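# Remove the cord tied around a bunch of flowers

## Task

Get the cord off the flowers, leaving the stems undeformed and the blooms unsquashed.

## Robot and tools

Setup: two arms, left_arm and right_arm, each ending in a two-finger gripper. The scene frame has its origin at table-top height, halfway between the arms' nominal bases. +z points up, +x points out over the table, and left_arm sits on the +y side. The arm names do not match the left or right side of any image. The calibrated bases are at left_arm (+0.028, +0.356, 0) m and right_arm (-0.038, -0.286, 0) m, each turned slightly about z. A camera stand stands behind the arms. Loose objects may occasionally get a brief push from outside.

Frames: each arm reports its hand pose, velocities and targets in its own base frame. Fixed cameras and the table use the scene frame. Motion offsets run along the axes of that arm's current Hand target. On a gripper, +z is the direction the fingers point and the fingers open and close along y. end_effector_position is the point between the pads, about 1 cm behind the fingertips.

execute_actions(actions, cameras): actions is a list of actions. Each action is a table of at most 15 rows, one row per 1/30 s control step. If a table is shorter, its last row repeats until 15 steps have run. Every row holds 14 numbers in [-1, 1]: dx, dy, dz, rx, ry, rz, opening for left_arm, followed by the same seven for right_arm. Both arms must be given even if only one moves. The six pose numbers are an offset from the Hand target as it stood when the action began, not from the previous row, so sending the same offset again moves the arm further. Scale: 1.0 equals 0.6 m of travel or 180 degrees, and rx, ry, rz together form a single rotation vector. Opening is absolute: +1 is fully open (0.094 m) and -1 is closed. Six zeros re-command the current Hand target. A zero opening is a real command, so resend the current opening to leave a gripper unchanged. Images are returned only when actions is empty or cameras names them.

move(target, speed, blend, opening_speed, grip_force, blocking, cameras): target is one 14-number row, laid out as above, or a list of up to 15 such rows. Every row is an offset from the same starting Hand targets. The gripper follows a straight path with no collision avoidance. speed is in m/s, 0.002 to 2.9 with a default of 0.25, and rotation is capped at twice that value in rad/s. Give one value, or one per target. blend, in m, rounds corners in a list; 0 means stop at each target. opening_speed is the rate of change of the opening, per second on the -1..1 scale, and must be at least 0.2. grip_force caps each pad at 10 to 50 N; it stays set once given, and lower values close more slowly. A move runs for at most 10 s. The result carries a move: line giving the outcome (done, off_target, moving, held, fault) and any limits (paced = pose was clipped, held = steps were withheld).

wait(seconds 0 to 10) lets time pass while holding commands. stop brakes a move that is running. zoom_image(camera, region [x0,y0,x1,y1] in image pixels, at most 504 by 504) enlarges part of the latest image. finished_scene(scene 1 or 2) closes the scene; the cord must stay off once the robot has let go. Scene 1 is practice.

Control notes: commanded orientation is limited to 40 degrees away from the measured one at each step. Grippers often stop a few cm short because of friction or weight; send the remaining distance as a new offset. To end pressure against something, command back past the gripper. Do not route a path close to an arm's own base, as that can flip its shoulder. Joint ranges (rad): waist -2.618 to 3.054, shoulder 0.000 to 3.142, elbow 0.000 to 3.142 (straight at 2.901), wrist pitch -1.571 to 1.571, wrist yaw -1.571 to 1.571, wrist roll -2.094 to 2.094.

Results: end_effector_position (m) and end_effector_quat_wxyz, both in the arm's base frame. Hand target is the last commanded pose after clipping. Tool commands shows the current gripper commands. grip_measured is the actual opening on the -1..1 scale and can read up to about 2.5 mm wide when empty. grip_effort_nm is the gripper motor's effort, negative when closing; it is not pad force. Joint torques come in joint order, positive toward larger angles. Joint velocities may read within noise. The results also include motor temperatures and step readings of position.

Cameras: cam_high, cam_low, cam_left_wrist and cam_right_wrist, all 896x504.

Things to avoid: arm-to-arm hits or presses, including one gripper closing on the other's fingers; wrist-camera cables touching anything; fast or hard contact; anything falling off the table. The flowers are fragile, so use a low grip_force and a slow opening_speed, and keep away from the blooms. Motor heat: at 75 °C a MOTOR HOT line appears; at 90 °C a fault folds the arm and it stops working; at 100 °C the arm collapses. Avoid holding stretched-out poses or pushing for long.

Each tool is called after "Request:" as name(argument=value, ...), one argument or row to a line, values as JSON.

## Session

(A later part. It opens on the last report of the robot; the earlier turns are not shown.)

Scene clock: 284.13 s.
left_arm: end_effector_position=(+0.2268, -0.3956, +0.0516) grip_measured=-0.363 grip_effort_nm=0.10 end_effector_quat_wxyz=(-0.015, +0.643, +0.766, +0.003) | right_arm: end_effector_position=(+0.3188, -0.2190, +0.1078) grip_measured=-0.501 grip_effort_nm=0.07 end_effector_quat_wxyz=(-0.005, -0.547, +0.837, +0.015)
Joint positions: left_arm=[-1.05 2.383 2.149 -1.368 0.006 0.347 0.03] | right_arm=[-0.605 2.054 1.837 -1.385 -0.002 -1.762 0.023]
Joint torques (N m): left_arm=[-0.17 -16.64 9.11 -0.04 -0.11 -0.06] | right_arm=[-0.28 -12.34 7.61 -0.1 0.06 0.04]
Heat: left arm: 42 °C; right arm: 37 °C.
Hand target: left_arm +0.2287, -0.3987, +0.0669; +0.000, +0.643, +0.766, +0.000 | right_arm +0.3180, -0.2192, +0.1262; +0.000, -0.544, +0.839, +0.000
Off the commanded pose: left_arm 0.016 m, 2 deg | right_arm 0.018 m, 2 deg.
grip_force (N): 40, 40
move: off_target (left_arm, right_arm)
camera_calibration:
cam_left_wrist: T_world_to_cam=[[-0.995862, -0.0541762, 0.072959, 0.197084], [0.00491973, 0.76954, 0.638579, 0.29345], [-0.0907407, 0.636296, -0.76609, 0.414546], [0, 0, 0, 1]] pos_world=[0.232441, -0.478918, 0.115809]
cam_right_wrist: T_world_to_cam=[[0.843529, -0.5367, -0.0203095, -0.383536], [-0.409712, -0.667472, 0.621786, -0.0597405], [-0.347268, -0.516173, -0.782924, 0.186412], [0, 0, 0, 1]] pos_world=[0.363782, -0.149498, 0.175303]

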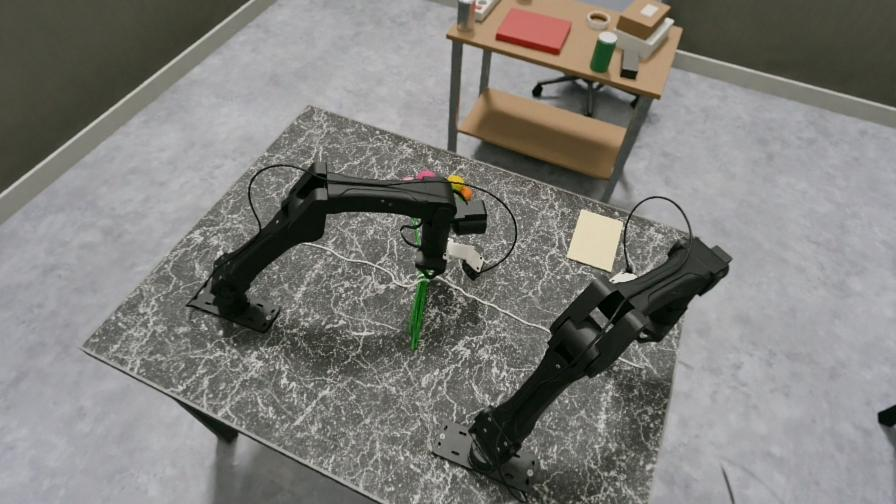

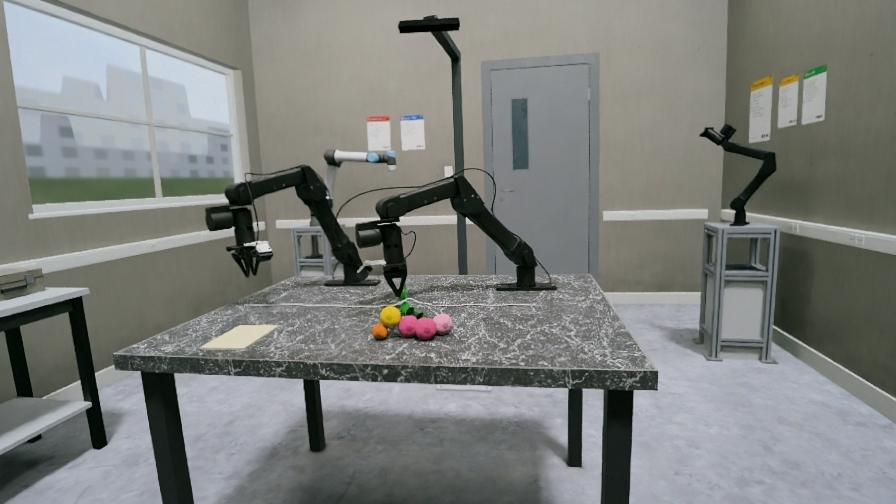

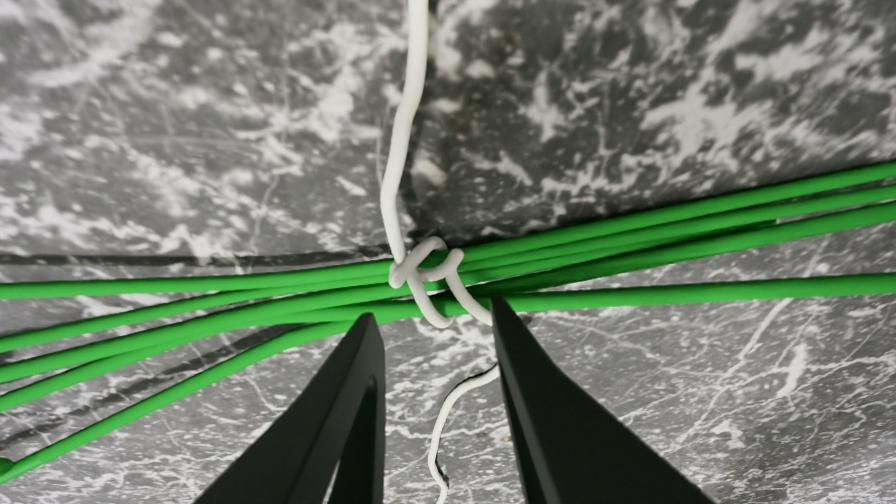

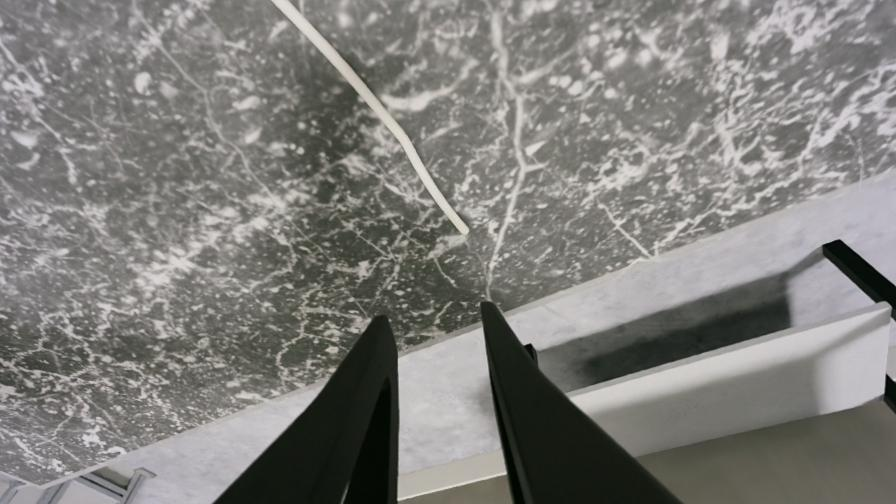

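Request:
move(
  target=[
    [0.3847, -0.0823, -0.2885, -0.1441, -0.2808, -0.1212, -0.36, 0, 0, 0, 0, 0, 0, -0.5],
    [0.3847, -0.0823, -0.2885, -0.1441, -0.2808, -0.1212, -0.36, -0.7083, 0.3111, 0.0437, 0, 0, -0.1944, -0.7],
  ],
  speed=0.25,
  cameras=["all"],
)

Scene clock: 310.07 s.
left_arm: end_effector_position=(+0.1410, -0.1842, +0.2512) grip_measured=-0.363 grip_effort_nm=0.11 end_effector_quat_wxyz=(+0.471, +0.411, +0.772, -0.118) | right_arm: end_effector_position=(+0.3185, +0.2456, +0.1074) grip_measured=-0.699 grip_effort_nm=-0.07 end_effector_quat_wxyz=(-0.014, +0.775, -0.632, +0.006)
Joint positions: left_arm=[-1.258 0.619 0.856 -0.861 -0.439 -0.052 0.03] | right_arm=[0.656 2.053 1.834 -1.321 0.004 -1.118 0.014]
Joint torques (N m): left_arm=[-0.55 1.03 5.65 1.34 -0.36 -0.12] | right_arm=[-0.58 -7.32 7.84 -0.01 0.01 0.09]
Motor temperatures (°C): left_arm=[30 45 37 31 29 27 27] | right_arm=[28 34 37 28 26 29 30]
Heat: left arm: 45 °C; right arm: 37 °C.
Hand target: left_arm +0.1401, -0.1800, +0.2401; +0.461, +0.415, +0.777, -0.105 | right_arm +0.3205, +0.2450, +0.0999; +0.000, +0.771, -0.636, +0.000
Off the commanded pose: left_arm 0.012 m, 2 deg | right_arm 0.008 m, 2 deg.
grip_force (N): 40, 40
move: off_target (left_arm)
camera_calibration:
cam_left_wrist: T_world_to_cam=[[-0.799249, -0.534799, -0.274211, 0.0794973], [-0.464467, 0.83919, -0.282896, 0.314321], [0.381407, -0.0987429, -0.919118, 0.261582], [0, 0, 0, 1]] pos_world=[0.109761, -0.195431, 0.351144]
cam_right_wrist: T_world_to_cam=[[0.998012, 0.0500416, 0.0383053, -0.333499], [0.0161126, -0.790249, 0.612573, 0.145973], [0.0609249, -0.610739, -0.789485, 0.319711], [0, 0, 0, 1]] pos_world=[0.311005, 0.327304, 0.175762]

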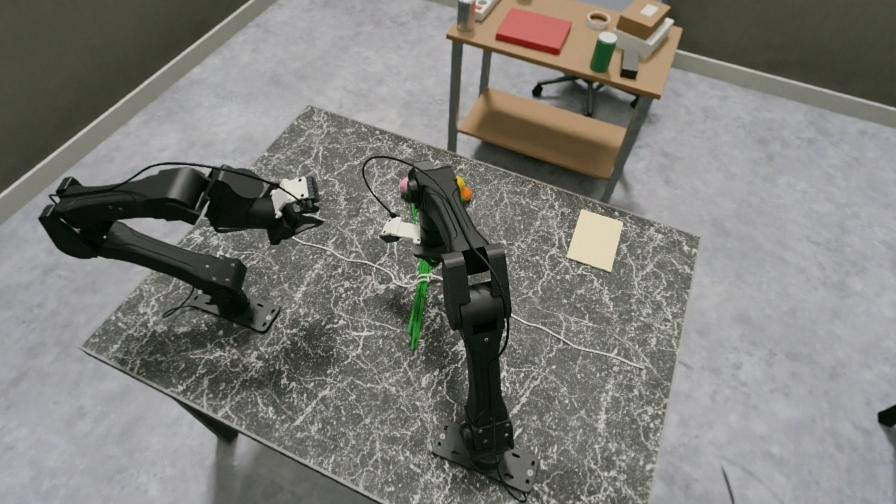

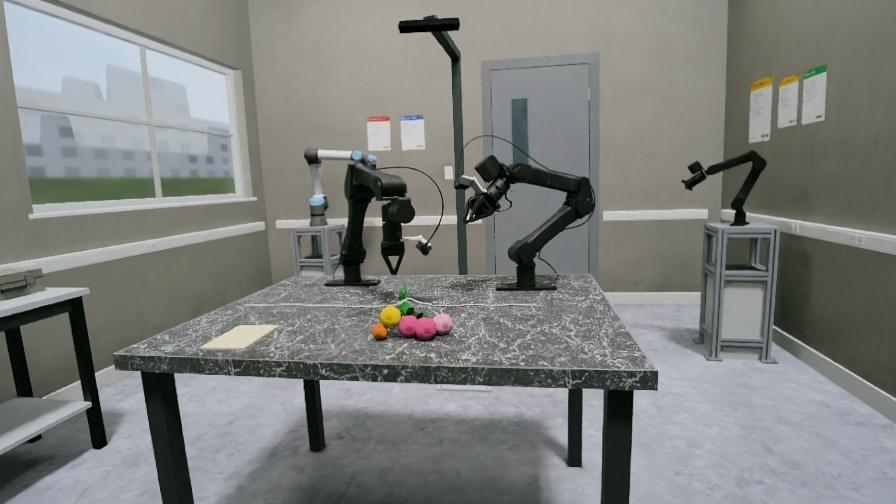

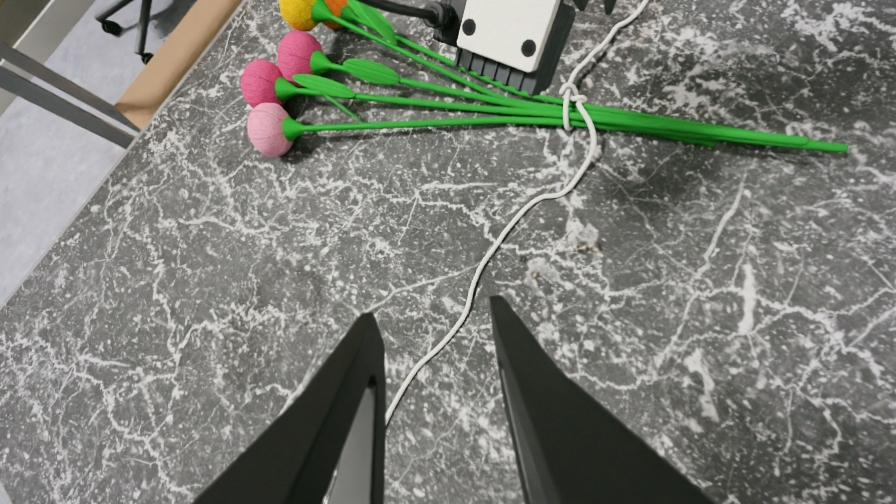

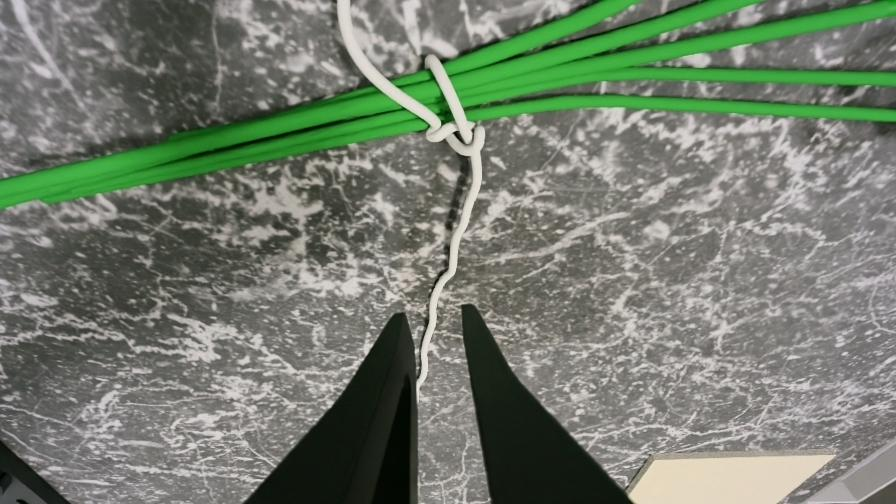

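Request:
zoom_image(
  camera="cam_right_wrist",
  region=[380, 30, 540, 190],
)

Request:
zoom_image(
  camera="cam_left_wrist",
  region=[520, 60, 640, 180],
)

Scaled by 3.150 from the camera's 896x504 image, which has a finer 1280x720 frame.

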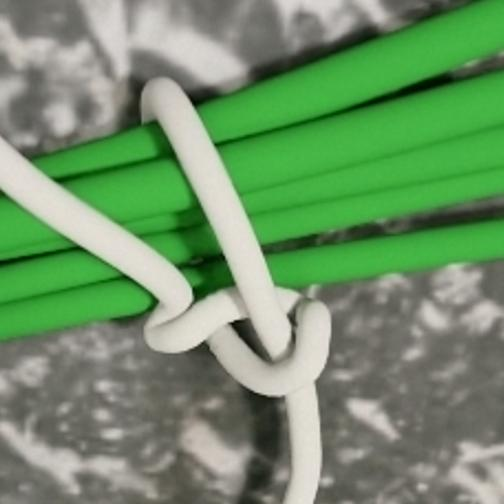

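Scaled by 4.200 from the camera's 896x504 image, which has a finer 1280x720 frame.

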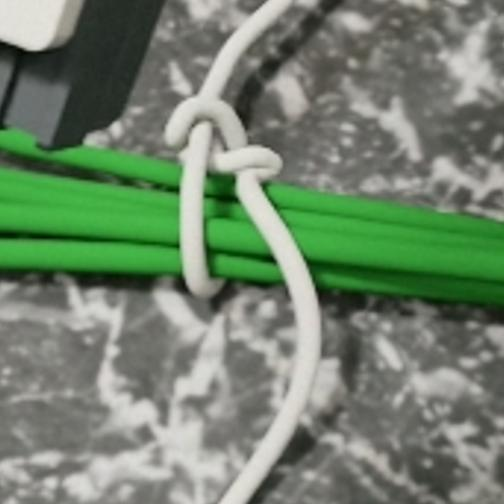

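Request:
move(
  target=[0, 0, 0, 0, 0, 0, -0.36, -0.0122, -0.0147, 0.0917, 0, 0, 0, -0.2],
  speed=0.12,
  cameras=["cam_left_wrist", "cam_right_wrist"],
)

Scene clock: 336.50 s.
left_arm: end_effector_position=(+0.1410, -0.1842, +0.2512) grip_measured=-0.363 grip_effort_nm=0.10 end_effector_quat_wxyz=(+0.471, +0.411, +0.772, -0.118) | right_arm: end_effector_position=(+0.3288, +0.2535, +0.0608) grip_measured=-0.201 grip_effort_nm=0.07 end_effector_quat_wxyz=(-0.013, +0.773, -0.634, +0.005)
Joint positions: left_arm=[-1.258 0.619 0.856 -0.861 -0.439 -0.052 0.03] | right_arm=[0.656 2.123 1.755 -1.176 0.004 -1.111 0.038]
Joint torques (N m): left_arm=[-0.58 1.06 5.59 1.35 -0.35 -0.11] | right_arm=[-0.09 -8.21 4.98 0.36 -0.03 0.07]
Motor temperatures (°C): left_arm=[30 38 37 34 29 27 27] | right_arm=[28 34 38 28 26 29 30]
Heat: left arm: 38 °C; right arm: 38 °C.
Hand target: left_arm +0.1401, -0.1800, +0.2401; +0.461, +0.415, +0.777, -0.105 | right_arm +0.3277, +0.2539, +0.0449; +0.000, +0.771, -0.636, +0.000
Off the commanded pose: left_arm 0.012 m, 2 deg | right_arm 0.016 m, 2 deg.
grip_force (N): 40, 40
move: off_target (left_arm, right_arm)
camera_calibration:
cam_left_wrist: T_world_to_cam=[[-0.799249, -0.534799, -0.274211, 0.0794973], [-0.464467, 0.83919, -0.282896, 0.314321], [0.381407, -0.0987429, -0.919118, 0.261582], [0, 0, 0, 1]] pos_world=[0.109761, -0.195431, 0.351144]
cam_right_wrist: T_world_to_cam=[[0.998426, 0.0437524, 0.0350966, -0.340808], [0.0129816, -0.788986, 0.614274, 0.181244], [0.0545667, -0.612851, -0.788312, 0.289772], [0, 0, 0, 1]] pos_world=[0.322106, 0.335497, 0.129059]
Images, in order (width x height): cam_left_wrist 896x504, cam_right_wrist 896x504.

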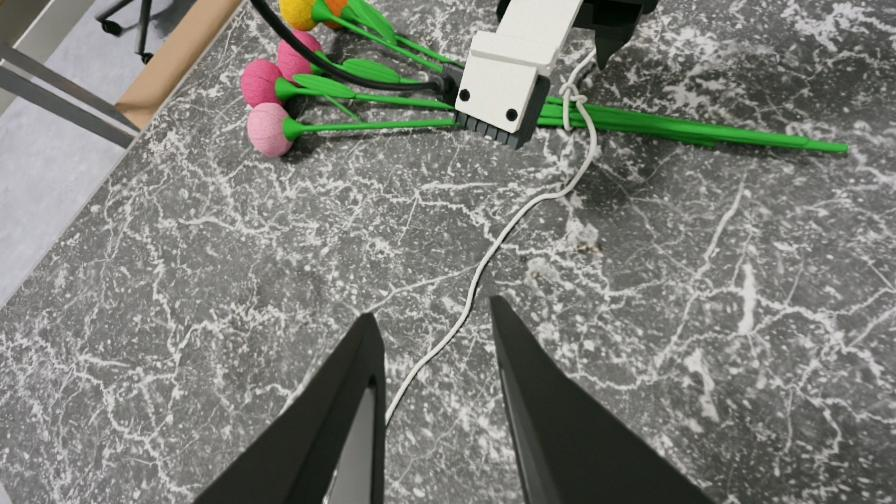

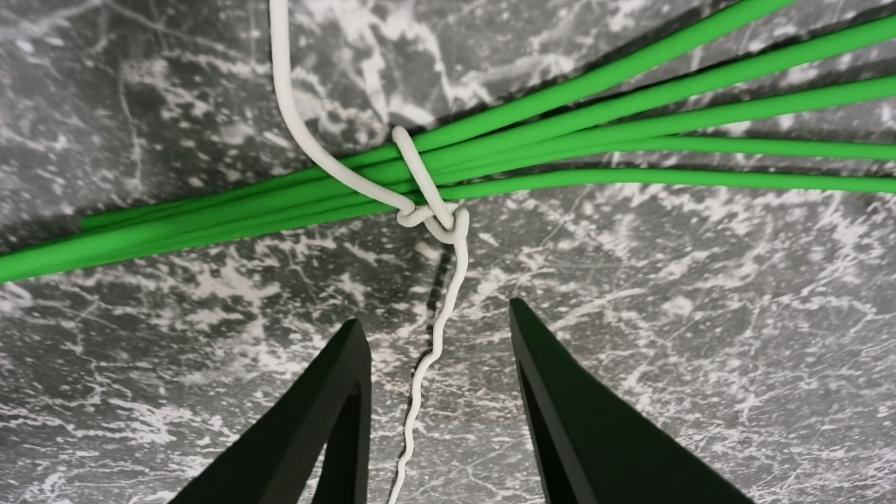

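Request:
move(
  target=[0, 0, 0, 0, 0, 0, -0.36, 0.0033, 0.0043, 0.06, 0, 0, 0, -0.2],
  speed=0.08,
  cameras=["cam_right_wrist"],
)

Scene clock: 340.93 s.
left_arm: end_effector_position=(+0.1410, -0.1842, +0.2512) grip_measured=-0.363 grip_effort_nm=0.10 end_effector_quat_wxyz=(+0.471, +0.411, +0.772, -0.118) | right_arm: end_effector_position=(+0.3284, +0.2532, +0.0272) grip_measured=-0.201 grip_effort_nm=0.07 end_effector_quat_wxyz=(-0.016, +0.773, -0.634, +0.006)
Joint positions: left_arm=[-1.258 0.619 0.856 -0.861 -0.439 -0.052 0.03] | right_arm=[0.656 2.14 1.646 -1.043 0.004 -1.111 0.038]
Joint torques (N m): left_arm=[-0.61 1.07 5.64 1.34 -0.37 -0.12] | right_arm=[-0.13 -8.03 4.81 0.37 -0.08 0.07]
Heat: left arm: 37 °C; right arm: 38 °C.
Hand target: left_arm +0.1401, -0.1800, +0.2401; +0.461, +0.415, +0.777, -0.105 | right_arm +0.3256, +0.2515, +0.0090; +0.000, +0.771, -0.636, +0.000
Off the commanded pose: left_arm 0.012 m, 2 deg | right_arm 0.019 m, 2 deg.
grip_force (N): 40, 40
move: off_target (left_arm, right_arm)
camera_calibration:
cam_right_wrist: T_world_to_cam=[[0.998211, 0.0435216, 0.0409975, -0.339232], [0.00942969, -0.791696, 0.610843, 0.203609], [0.0590424, -0.609363, -0.79069, 0.260824], [0, 0, 0, 1]] pos_world=[0.321306, 0.334897, 0.0957652]
Images, in order (width x height): cam_right_wrist 896x504.

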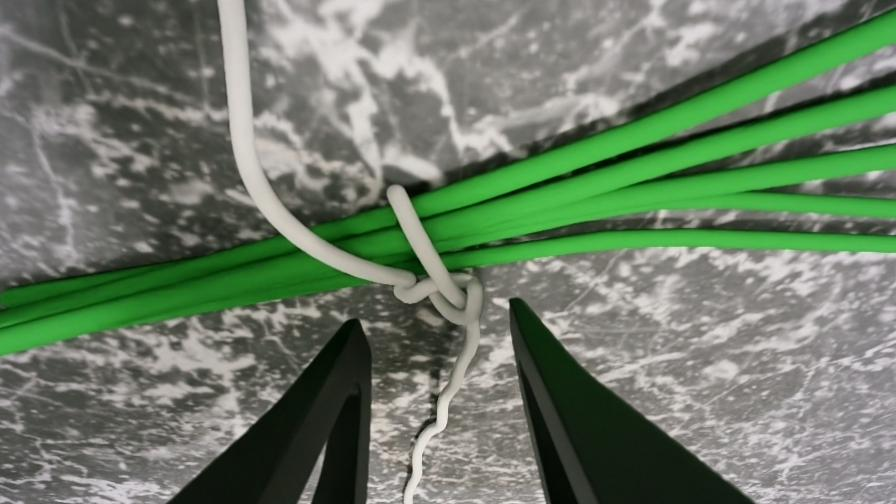

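Request:
zoom_image(
  camera="cam_right_wrist",
  region=[350, 170, 530, 350],
)

Scaled by 2.800 from the camera's 896x504 image, which has a finer 1280x720 frame.

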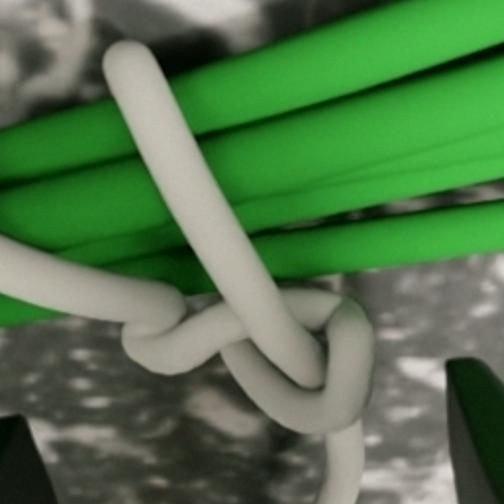

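Request:
move(
  target=[0, 0, 0, 0, 0, 0, -0.36, 0.004, 0.0043, 0.0225, 0, 0, 0, -0.2],
  speed=0.06,
  cameras=["cam_right_wrist"],
)

Scene clock: 343.97 s.
left_arm: end_effector_position=(+0.1410, -0.1842, +0.2512) grip_measured=-0.363 grip_effort_nm=0.11 end_effector_quat_wxyz=(+0.471, +0.411, +0.772, -0.118) | right_arm: end_effector_position=(+0.3272, +0.2523, +0.0159) grip_measured=-0.201 grip_effort_nm=0.07 end_effector_quat_wxyz=(-0.019, +0.773, -0.634, +0.007)
Joint positions: left_arm=[-1.258 0.619 0.856 -0.861 -0.439 -0.052 0.03] | right_arm=[0.656 2.14 1.599 -0.989 0.004 -1.111 0.038]
Joint torques (N m): left_arm=[-0.57 1.05 5.64 1.34 -0.35 -0.12] | right_arm=[-0.53 -7.41 4.29 0.4 0 0.02]
Heat: left arm: 37 °C; right arm: 37 °C.
Hand target: left_arm +0.1401, -0.1800, +0.2401; +0.461, +0.415, +0.777, -0.105 | right_arm +0.3235, +0.2486, -0.0045; +0.000, +0.771, -0.636, +0.000
Off the commanded pose: left_arm 0.012 m, 2 deg | right_arm 0.021 m, 2 deg.
grip_force (N): 40, 40
move: off_target (left_arm, right_arm)
camera_calibration:
cam_right_wrist: T_world_to_cam=[[0.997986, 0.0433487, 0.0463117, -0.337449], [0.00629544, -0.794155, 0.607682, 0.211401], [0.0631209, -0.606167, -0.792829, 0.249244], [0, 0, 0, 1]] pos_world=[0.319706, 0.333597, 0.0847708]
Images, in order (width x height): cam_right_wrist 896x504.

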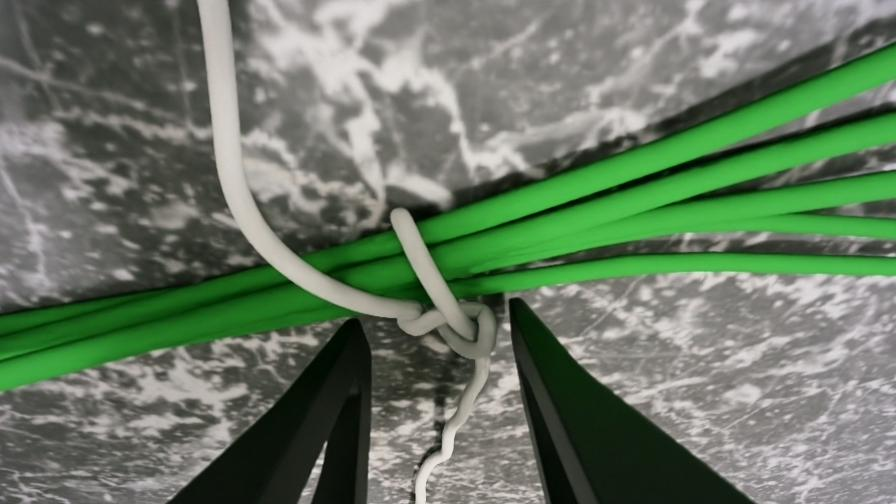

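Request:
move(
  target=[0, 0, 0, 0, 0, 0, -0.36, 0, 0, 0, 0, 0, 0, -1],
  speed=0.06,
  grip_force=[40, 25],
  cameras=["cam_right_wrist"],
)

Scene clock: 347.83 s.
left_arm: end_effector_position=(+0.1410, -0.1842, +0.2512) grip_measured=-0.363 grip_effort_nm=0.10 end_effector_quat_wxyz=(+0.471, +0.411, +0.772, -0.118) | right_arm: end_effector_position=(+0.3273, +0.2524, +0.0159) grip_measured=-0.867 grip_effort_nm=-0.51 end_effector_quat_wxyz=(-0.020, +0.773, -0.634, +0.007)
Joint positions: left_arm=[-1.258 0.619 0.856 -0.861 -0.439 -0.052 0.03] | right_arm=[0.656 2.14 1.599 -0.988 0.004 -1.111 0.006]
Joint torques (N m): left_arm=[-0.58 1.06 5.59 1.33 -0.34 -0.13] | right_arm=[-0.42 -7.54 4.56 0.31 -0.06 -0.01]
Heat: left arm: 37 °C; right arm: 37 °C.
Hand target: left_arm +0.1401, -0.1800, +0.2401; +0.461, +0.415, +0.777, -0.105 | right_arm +0.3235, +0.2486, -0.0045; +0.000, +0.771, -0.636, +0.000
Off the commanded pose: left_arm 0.012 m, 2 deg | right_arm 0.021 m, 2 deg.
grip_force (N): 40, 25
move: off_target (left_arm, right_arm)
camera_calibration:
cam_right_wrist: T_world_to_cam=[[0.997957, 0.0433004, 0.0469733, -0.337583], [0.00587997, -0.794402, 0.607364, 0.211721], [0.0636148, -0.605847, -0.793033, 0.249051], [0, 0, 0, 1]] pos_world=[0.319806, 0.333697, 0.0847714]
Images, in order (width x height): cam_right_wrist 896x504.

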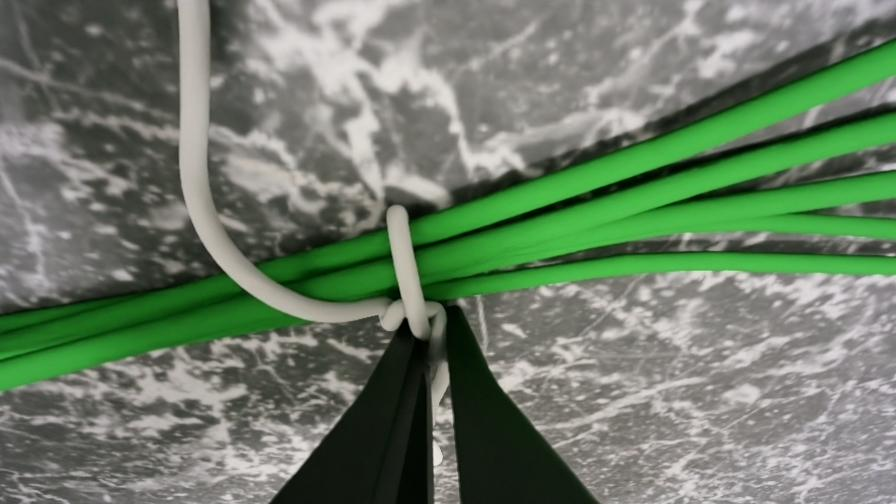

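Request:
move(
  target=[
    [0, 0, 0, 0, 0, 0, -0.36, 0, 0, -0.02, 0, 0, 0, -1],
    [0, 0, 0, 0, 0, 0, -0.36, 0.0025, 0.0833, -0.02, 0, 0, 0, -1],
  ],
  speed=0.06,
  cameras=["cam_left_wrist", "cam_right_wrist", "cam_high"],
)

Scene clock: 353.40 s.
left_arm: end_effector_position=(+0.1410, -0.1842, +0.2512) grip_measured=-0.363 grip_effort_nm=0.11 end_effector_quat_wxyz=(+0.471, +0.411, +0.772, -0.118) | right_arm: end_effector_position=(+0.2875, +0.2418, +0.0087) grip_measured=-0.870 grip_effort_nm=-0.57 end_effector_quat_wxyz=(-0.012, +0.770, -0.638, +0.006)
Joint positions: left_arm=[-1.258 0.619 0.856 -0.861 -0.439 -0.052 0.03] | right_arm=[0.7 2.026 1.393 -0.911 0.008 -1.057 0.006]
Joint torques (N m): left_arm=[-0.54 1.02 5.63 1.34 -0.38 -0.11] | right_arm=[0.76 -10.76 3.59 0.13 -0.06 0.1]
Heat: left arm: 37 °C; right arm: 37 °C.
Hand target: left_arm +0.1401, -0.1800, +0.2401; +0.461, +0.415, +0.777, -0.105 | right_arm +0.2746, +0.2376, +0.0075; +0.000, +0.771, -0.636, +0.000
Off the commanded pose: left_arm 0.012 m, 2 deg | right_arm 0.014 m, 2 deg.
grip_force (N): 40, 25
move: off_target (left_arm, right_arm)
camera_calibration:
cam_left_wrist: T_world_to_cam=[[-0.799249, -0.534799, -0.274211, 0.0794973], [-0.464467, 0.83919, -0.282896, 0.314321], [0.381407, -0.0987429, -0.919118, 0.261582], [0, 0, 0, 1]] pos_world=[0.109761, -0.195431, 0.351144]
cam_right_wrist: T_world_to_cam=[[0.998742, 0.0341597, 0.0367085, -0.294938], [0.00432984, -0.78808, 0.615558, 0.206719], [0.0499565, -0.614625, -0.787236, 0.245519], [0, 0, 0, 1]] pos_world=[0.281407, 0.323888, 0.0768605]
Images, in order (width x height): cam_high 896x504, cam_left_wrist 896x504, cam_right_wrist 896x504.

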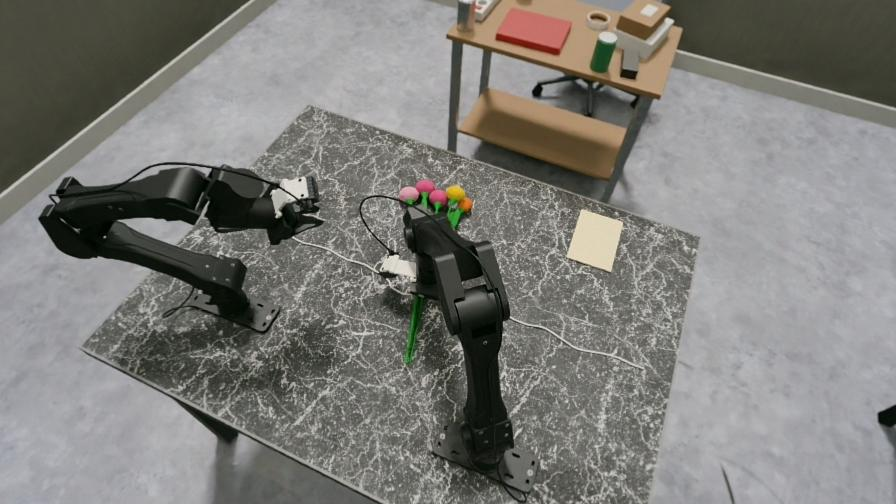

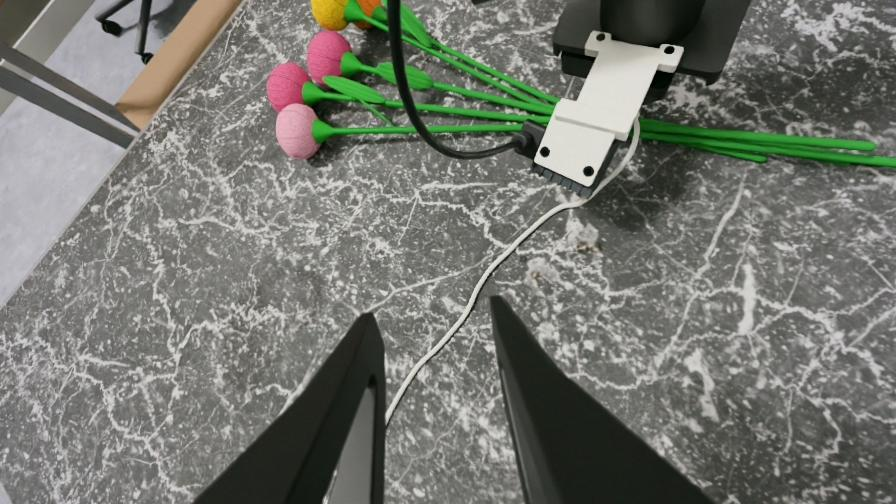

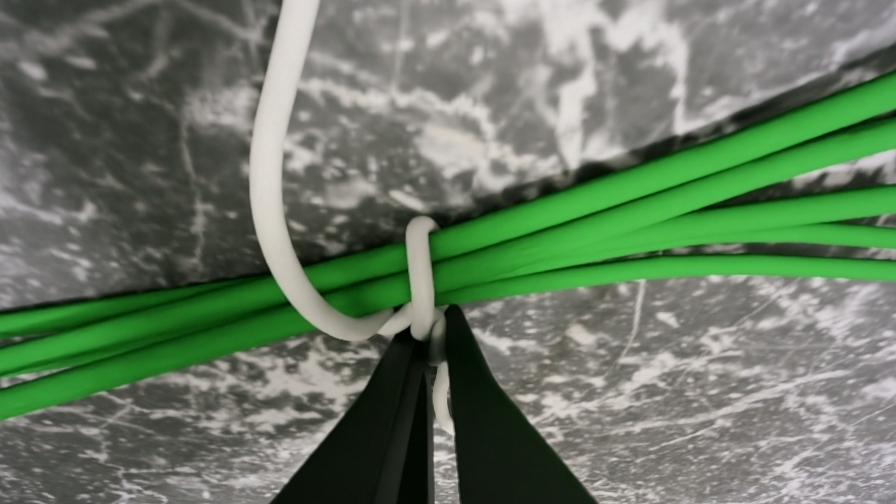

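Request:
move(
  target=[
    [0, 0, 0, 0, 0, 0, -0.36, 0, -0.005, -0.012, 0, 0, 0, -1],
    [0, 0, 0, 0, 0, 0, -0.36, 0, -0.005, -0.012, 0, 0, 0, -0.4],
    [0, 0, 0, 0, 0, 0, -0.36, 0.02, -0.005, -0.09, 0, 0, 0, -0.4],
  ],
  speed=0.1,
  cameras=["cam_left_wrist", "cam_right_wrist"],
)

Request:
zoom_image(
  camera="cam_right_wrist",
  region=[350, 150, 530, 330],
)

Scene clock: 366.60 s.
left_arm: end_effector_position=(+0.1410, -0.1842, +0.2512) grip_measured=-0.363 grip_effort_nm=0.11 end_effector_quat_wxyz=(+0.471, +0.411, +0.772, -0.118) | right_arm: end_effector_position=(+0.2768, +0.2242, +0.0458) grip_measured=-0.401 grip_effort_nm=0.07 end_effector_quat_wxyz=(+0.017, +0.771, -0.636, +0.001)
Joint positions: left_arm=[-1.258 0.619 0.856 -0.861 -0.439 -0.052 0.03] | right_arm=[0.683 1.964 1.458 -1.097 0.009 -1.079 0.028]
Joint torques (N m): left_arm=[-0.57 1.07 5.6 1.35 -0.36 -0.11] | right_arm=[-0.54 -11.52 7.3 -0.07 -0.08 -0.02]
Heat: left arm: 37 °C; right arm: 36 °C.
Hand target: left_arm +0.1401, -0.1800, +0.2401; +0.461, +0.415, +0.777, -0.105 | right_arm +0.2800, +0.2264, +0.0615; +0.000, +0.771, -0.636, +0.000
Off the commanded pose: left_arm 0.012 m, 2 deg | right_arm 0.016 m, 2 deg.
grip_force (N): 40, 25
move: off_target (left_arm, right_arm); target 2's new opening was sent with right_arm's hand 0.012 m and 2 deg from that target
camera_calibration:
cam_left_wrist: T_world_to_cam=[[-0.799249, -0.534799, -0.274211, 0.0794973], [-0.464467, 0.83919, -0.282896, 0.314321], [0.381407, -0.0987429, -0.919118, 0.261582], [0, 0, 0, 1]] pos_world=[0.109761, -0.195431, 0.351144]
cam_right_wrist: T_world_to_cam=[[0.999225, 0.0381043, -0.00985027, -0.283874], [0.035481, -0.763844, 0.644424, 0.154771], [0.0170313, -0.644275, -0.764605, 0.279159], [0, 0, 0, 1]] pos_world=[0.273408, 0.308892, 0.110912]
Images, in order (width x height): cam_left_wrist 896x504, cam_right_wrist 896x504.

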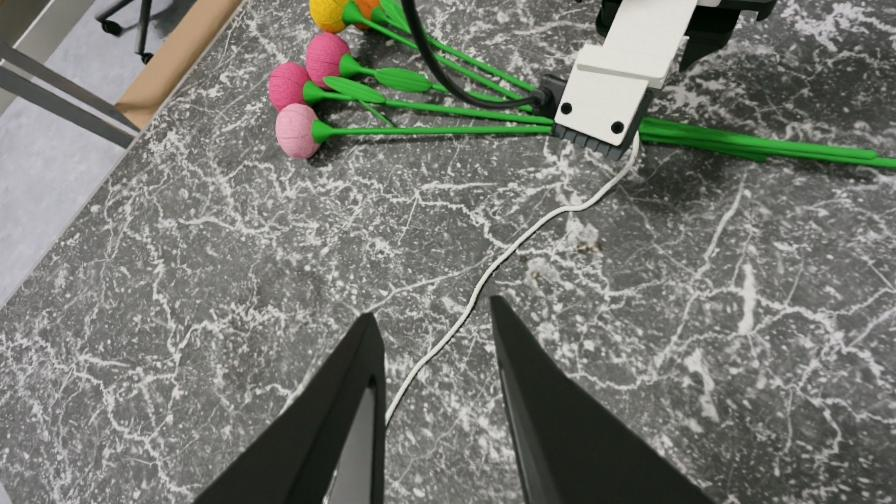

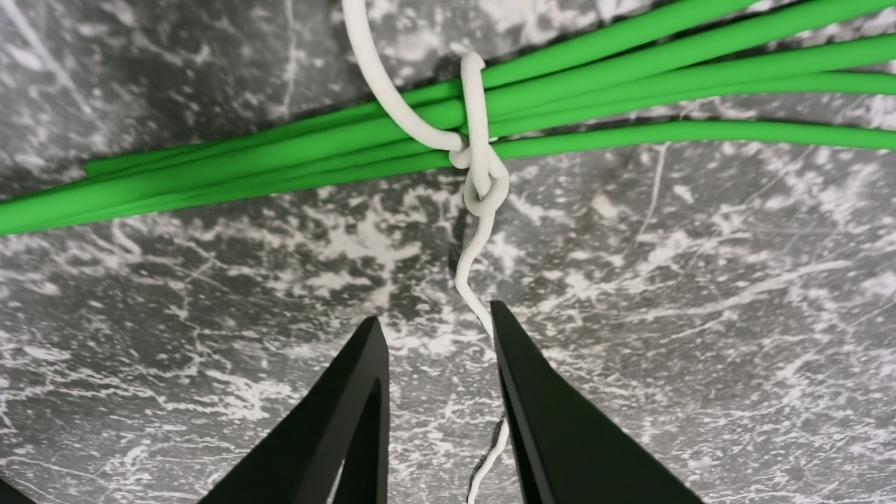

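Scaled by 2.800 from the camera's 896x504 image, which has a finer 1280x720 frame.

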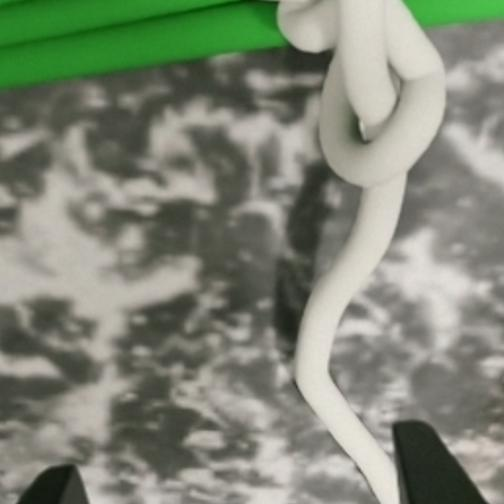

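Request:
move(
  target=[0, 0, 0, 0, 0, 0, -0.36, -0.0120, -0.0048, 0.0775, 0, 0, 0, -0.4],
  speed=0.08,
  cameras=["cam_right_wrist"],
)

Scene clock: 375.03 s.
left_arm: end_effector_position=(+0.1410, -0.1842, +0.2512) grip_measured=-0.363 grip_effort_nm=0.10 end_effector_quat_wxyz=(+0.471, +0.411, +0.772, -0.118) | right_arm: end_effector_position=(+0.2874, +0.2329, +0.0313) grip_measured=-0.401 grip_effort_nm=0.07 end_effector_quat_wxyz=(-0.016, +0.770, -0.638, +0.008)
Joint positions: left_arm=[-1.258 0.619 0.856 -0.861 -0.439 -0.052 0.03] | right_arm=[0.683 1.97 1.406 -0.974 0.009 -1.076 0.028]
Joint torques (N m): left_arm=[-0.62 1.06 5.61 1.35 -0.36 -0.12] | right_arm=[0.72 -6.64 4.42 0.34 -0.06 0]
Heat: left arm: 37 °C; right arm: 37 °C.
Hand target: left_arm +0.1401, -0.1800, +0.2401; +0.461, +0.415, +0.777, -0.105 | right_arm +0.2814, +0.2340, +0.0150; +0.000, +0.771, -0.636, +0.000
Off the commanded pose: left_arm 0.012 m, 2 deg | right_arm 0.017 m, 2 deg.
grip_force (N): 40, 25
move: off_target (left_arm, right_arm)
camera_calibration:
cam_right_wrist: T_world_to_cam=[[0.998478, 0.0347286, 0.0428485, -0.295682], [0.00117622, -0.790106, 0.612969, 0.187293], [0.0551424, -0.611986, -0.788944, 0.255788], [0, 0, 0, 1]] pos_world=[0.280907, 0.314788, 0.0996669]
Images, in order (width x height): cam_right_wrist 896x504.

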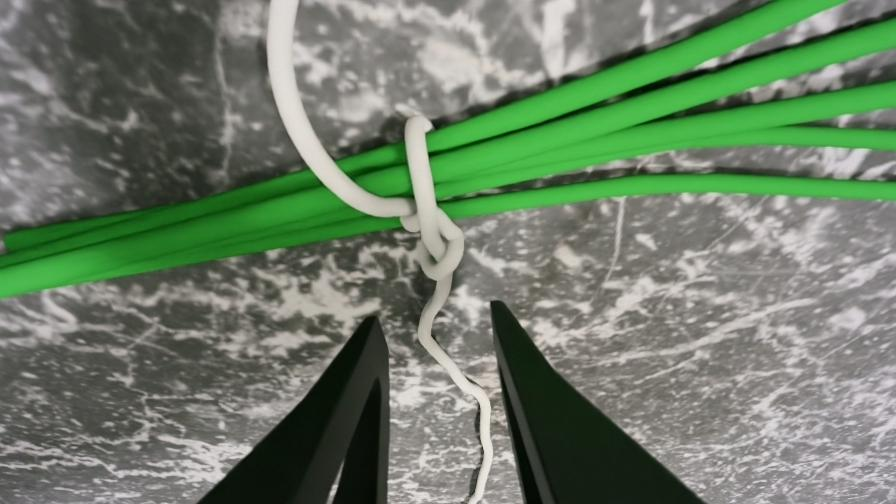

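Request:
move(
  target=[
    [0, 0, 0, 0, 0, 0, -0.36, -0.0115, -0.0022, 0.0317, 0, 0, 0, -0.4],
    [0, 0, 0, 0, 0, 0, -0.36, -0.0115, -0.0022, 0.0317, 0, 0, 0, -1],
  ],
  speed=0.06,
  cameras=["cam_right_wrist"],
)

Scene clock: 380.17 s.
left_arm: end_effector_position=(+0.1410, -0.1842, +0.2512) grip_measured=-0.363 grip_effort_nm=0.11 end_effector_quat_wxyz=(+0.471, +0.411, +0.772, -0.118) | right_arm: end_effector_position=(+0.2876, +0.2408, +0.0121) grip_measured=-0.876 grip_effort_nm=-0.46 end_effector_quat_wxyz=(-0.015, +0.771, -0.637, +0.007)
Joint positions: left_arm=[-1.258 0.619 0.856 -0.861 -0.439 -0.052 0.03] | right_arm=[0.699 2.014 1.389 -0.913 0.009 -1.062 0.006]
Joint torques (N m): left_arm=[-0.64 1.07 5.6 1.32 -0.36 -0.11] | right_arm=[0.76 -6.69 4.64 0.37 -0.09 0.07]
Motor temperatures (°C): left_arm=[30 33 37 35 29 27 27] | right_arm=[28 34 37 28 26 29 30]
Heat: left arm: 37 °C; right arm: 37 °C.
Hand target: left_arm +0.1401, -0.1800, +0.2401; +0.461, +0.415, +0.777, -0.105 | right_arm +0.2814, +0.2411, -0.0040; +0.000, +0.771, -0.636, +0.000
Off the commanded pose: left_arm 0.012 m, 2 deg | right_arm 0.017 m, 2 deg.
grip_force (N): 40, 25
move: off_target (left_arm, right_arm); target 2's new opening was sent with right_arm's hand 0.017 m and 2 deg from that target
camera_calibration:
cam_right_wrist: T_world_to_cam=[[0.998427, 0.0370478, 0.042093, -0.295807], [0.00346723, -0.790012, 0.613081, 0.204623], [0.0559673, -0.611971, -0.788898, 0.245235], [0, 0, 0, 1]] pos_world=[0.280906, 0.32269, 0.0804661]
Images, in order (width x height): cam_right_wrist 896x504.

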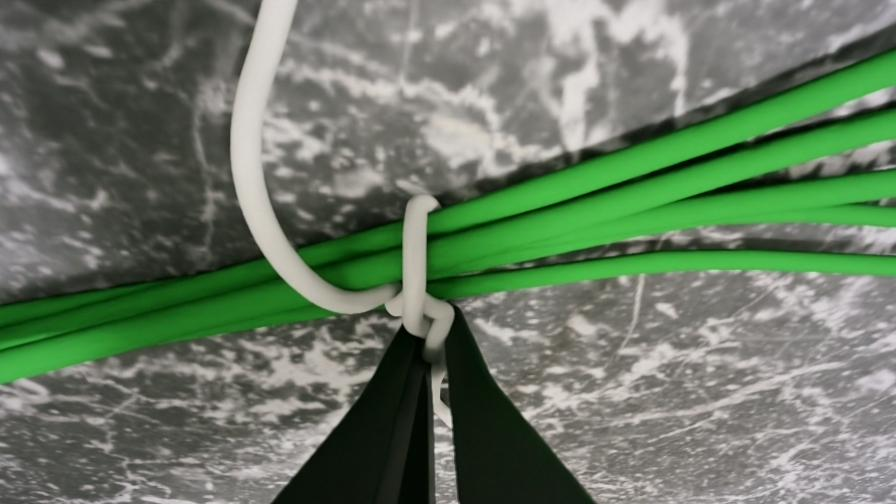

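Request:
move(
  target=[
    [0, 0, 0, 0, 0, 0, -0.36, 0, 0, -0.04, 0, 0, 0, -1],
    [0, 0, 0, 0, 0, 0, -0.36, 0.004, 0.1, -0.04, 0, 0, 0, -1],
  ],
  speed=0.06,
  cameras=["cam_left_wrist", "cam_right_wrist"],
)

Scene clock: 383.97 s.
left_arm: end_effector_position=(+0.1410, -0.1842, +0.2512) grip_measured=-0.363 grip_effort_nm=0.10 end_effector_quat_wxyz=(+0.471, +0.411, +0.772, -0.118) | right_arm: end_effector_position=(+0.2247, +0.2233, +0.0126) grip_measured=-0.881 grip_effort_nm=-0.57 end_effector_quat_wxyz=(+0.019, +0.771, -0.636, +0.003)
Joint positions: left_arm=[-1.258 0.619 0.856 -0.861 -0.439 -0.052 0.03] | right_arm=[0.785 1.871 1.189 -0.926 0.01 -0.977 0.006]
Joint torques (N m): left_arm=[-0.58 1.06 5.6 1.34 -0.35 -0.11] | right_arm=[0.8 -10.66 4.11 0.26 -0.11 0.08]
Heat: left arm: 37 °C; right arm: 37 °C.
Hand target: left_arm +0.1401, -0.1800, +0.2401; +0.461, +0.415, +0.777, -0.105 | right_arm +0.2230, +0.2273, +0.0200; +0.000, +0.771, -0.636, +0.000
Off the commanded pose: left_arm 0.012 m, 2 deg | right_arm 0.009 m, 2 deg.
grip_force (N): 40, 25
move: off_target (left_arm)
camera_calibration:
cam_left_wrist: T_world_to_cam=[[-0.799249, -0.534799, -0.274211, 0.0794973], [-0.464467, 0.83919, -0.282896, 0.314321], [0.381407, -0.0987429, -0.919118, 0.261582], [0, 0, 0, 1]] pos_world=[0.109761, -0.195431, 0.351144]
cam_right_wrist: T_world_to_cam=[[0.999213, 0.0385476, -0.00930891, -0.232303], [0.0353706, -0.760198, 0.648727, 0.176523], [0.0179302, -0.648546, -0.760964, 0.254794], [0, 0, 0, 1]] pos_world=[0.221308, 0.308393, 0.0772118]
Images, in order (width x height): cam_left_wrist 896x504, cam_right_wrist 896x504.

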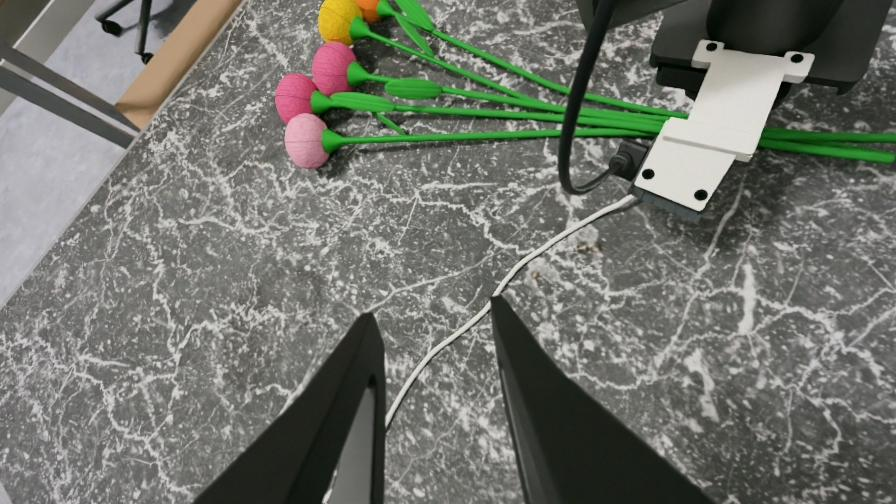

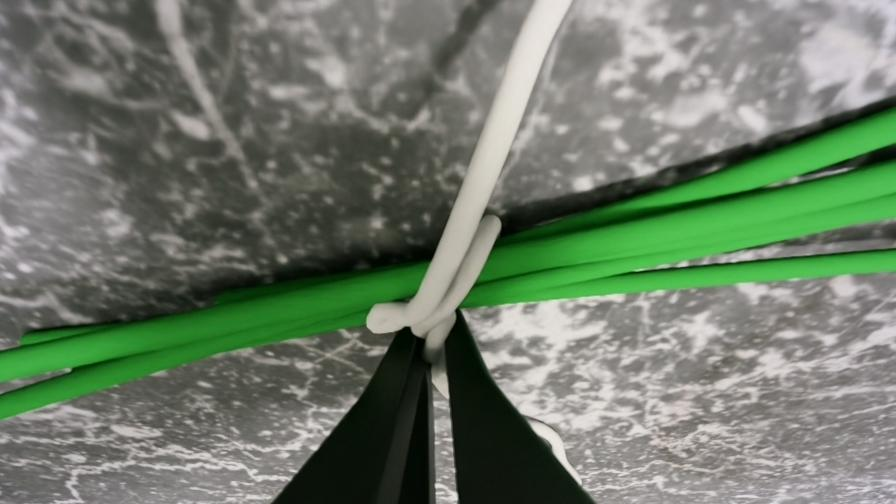

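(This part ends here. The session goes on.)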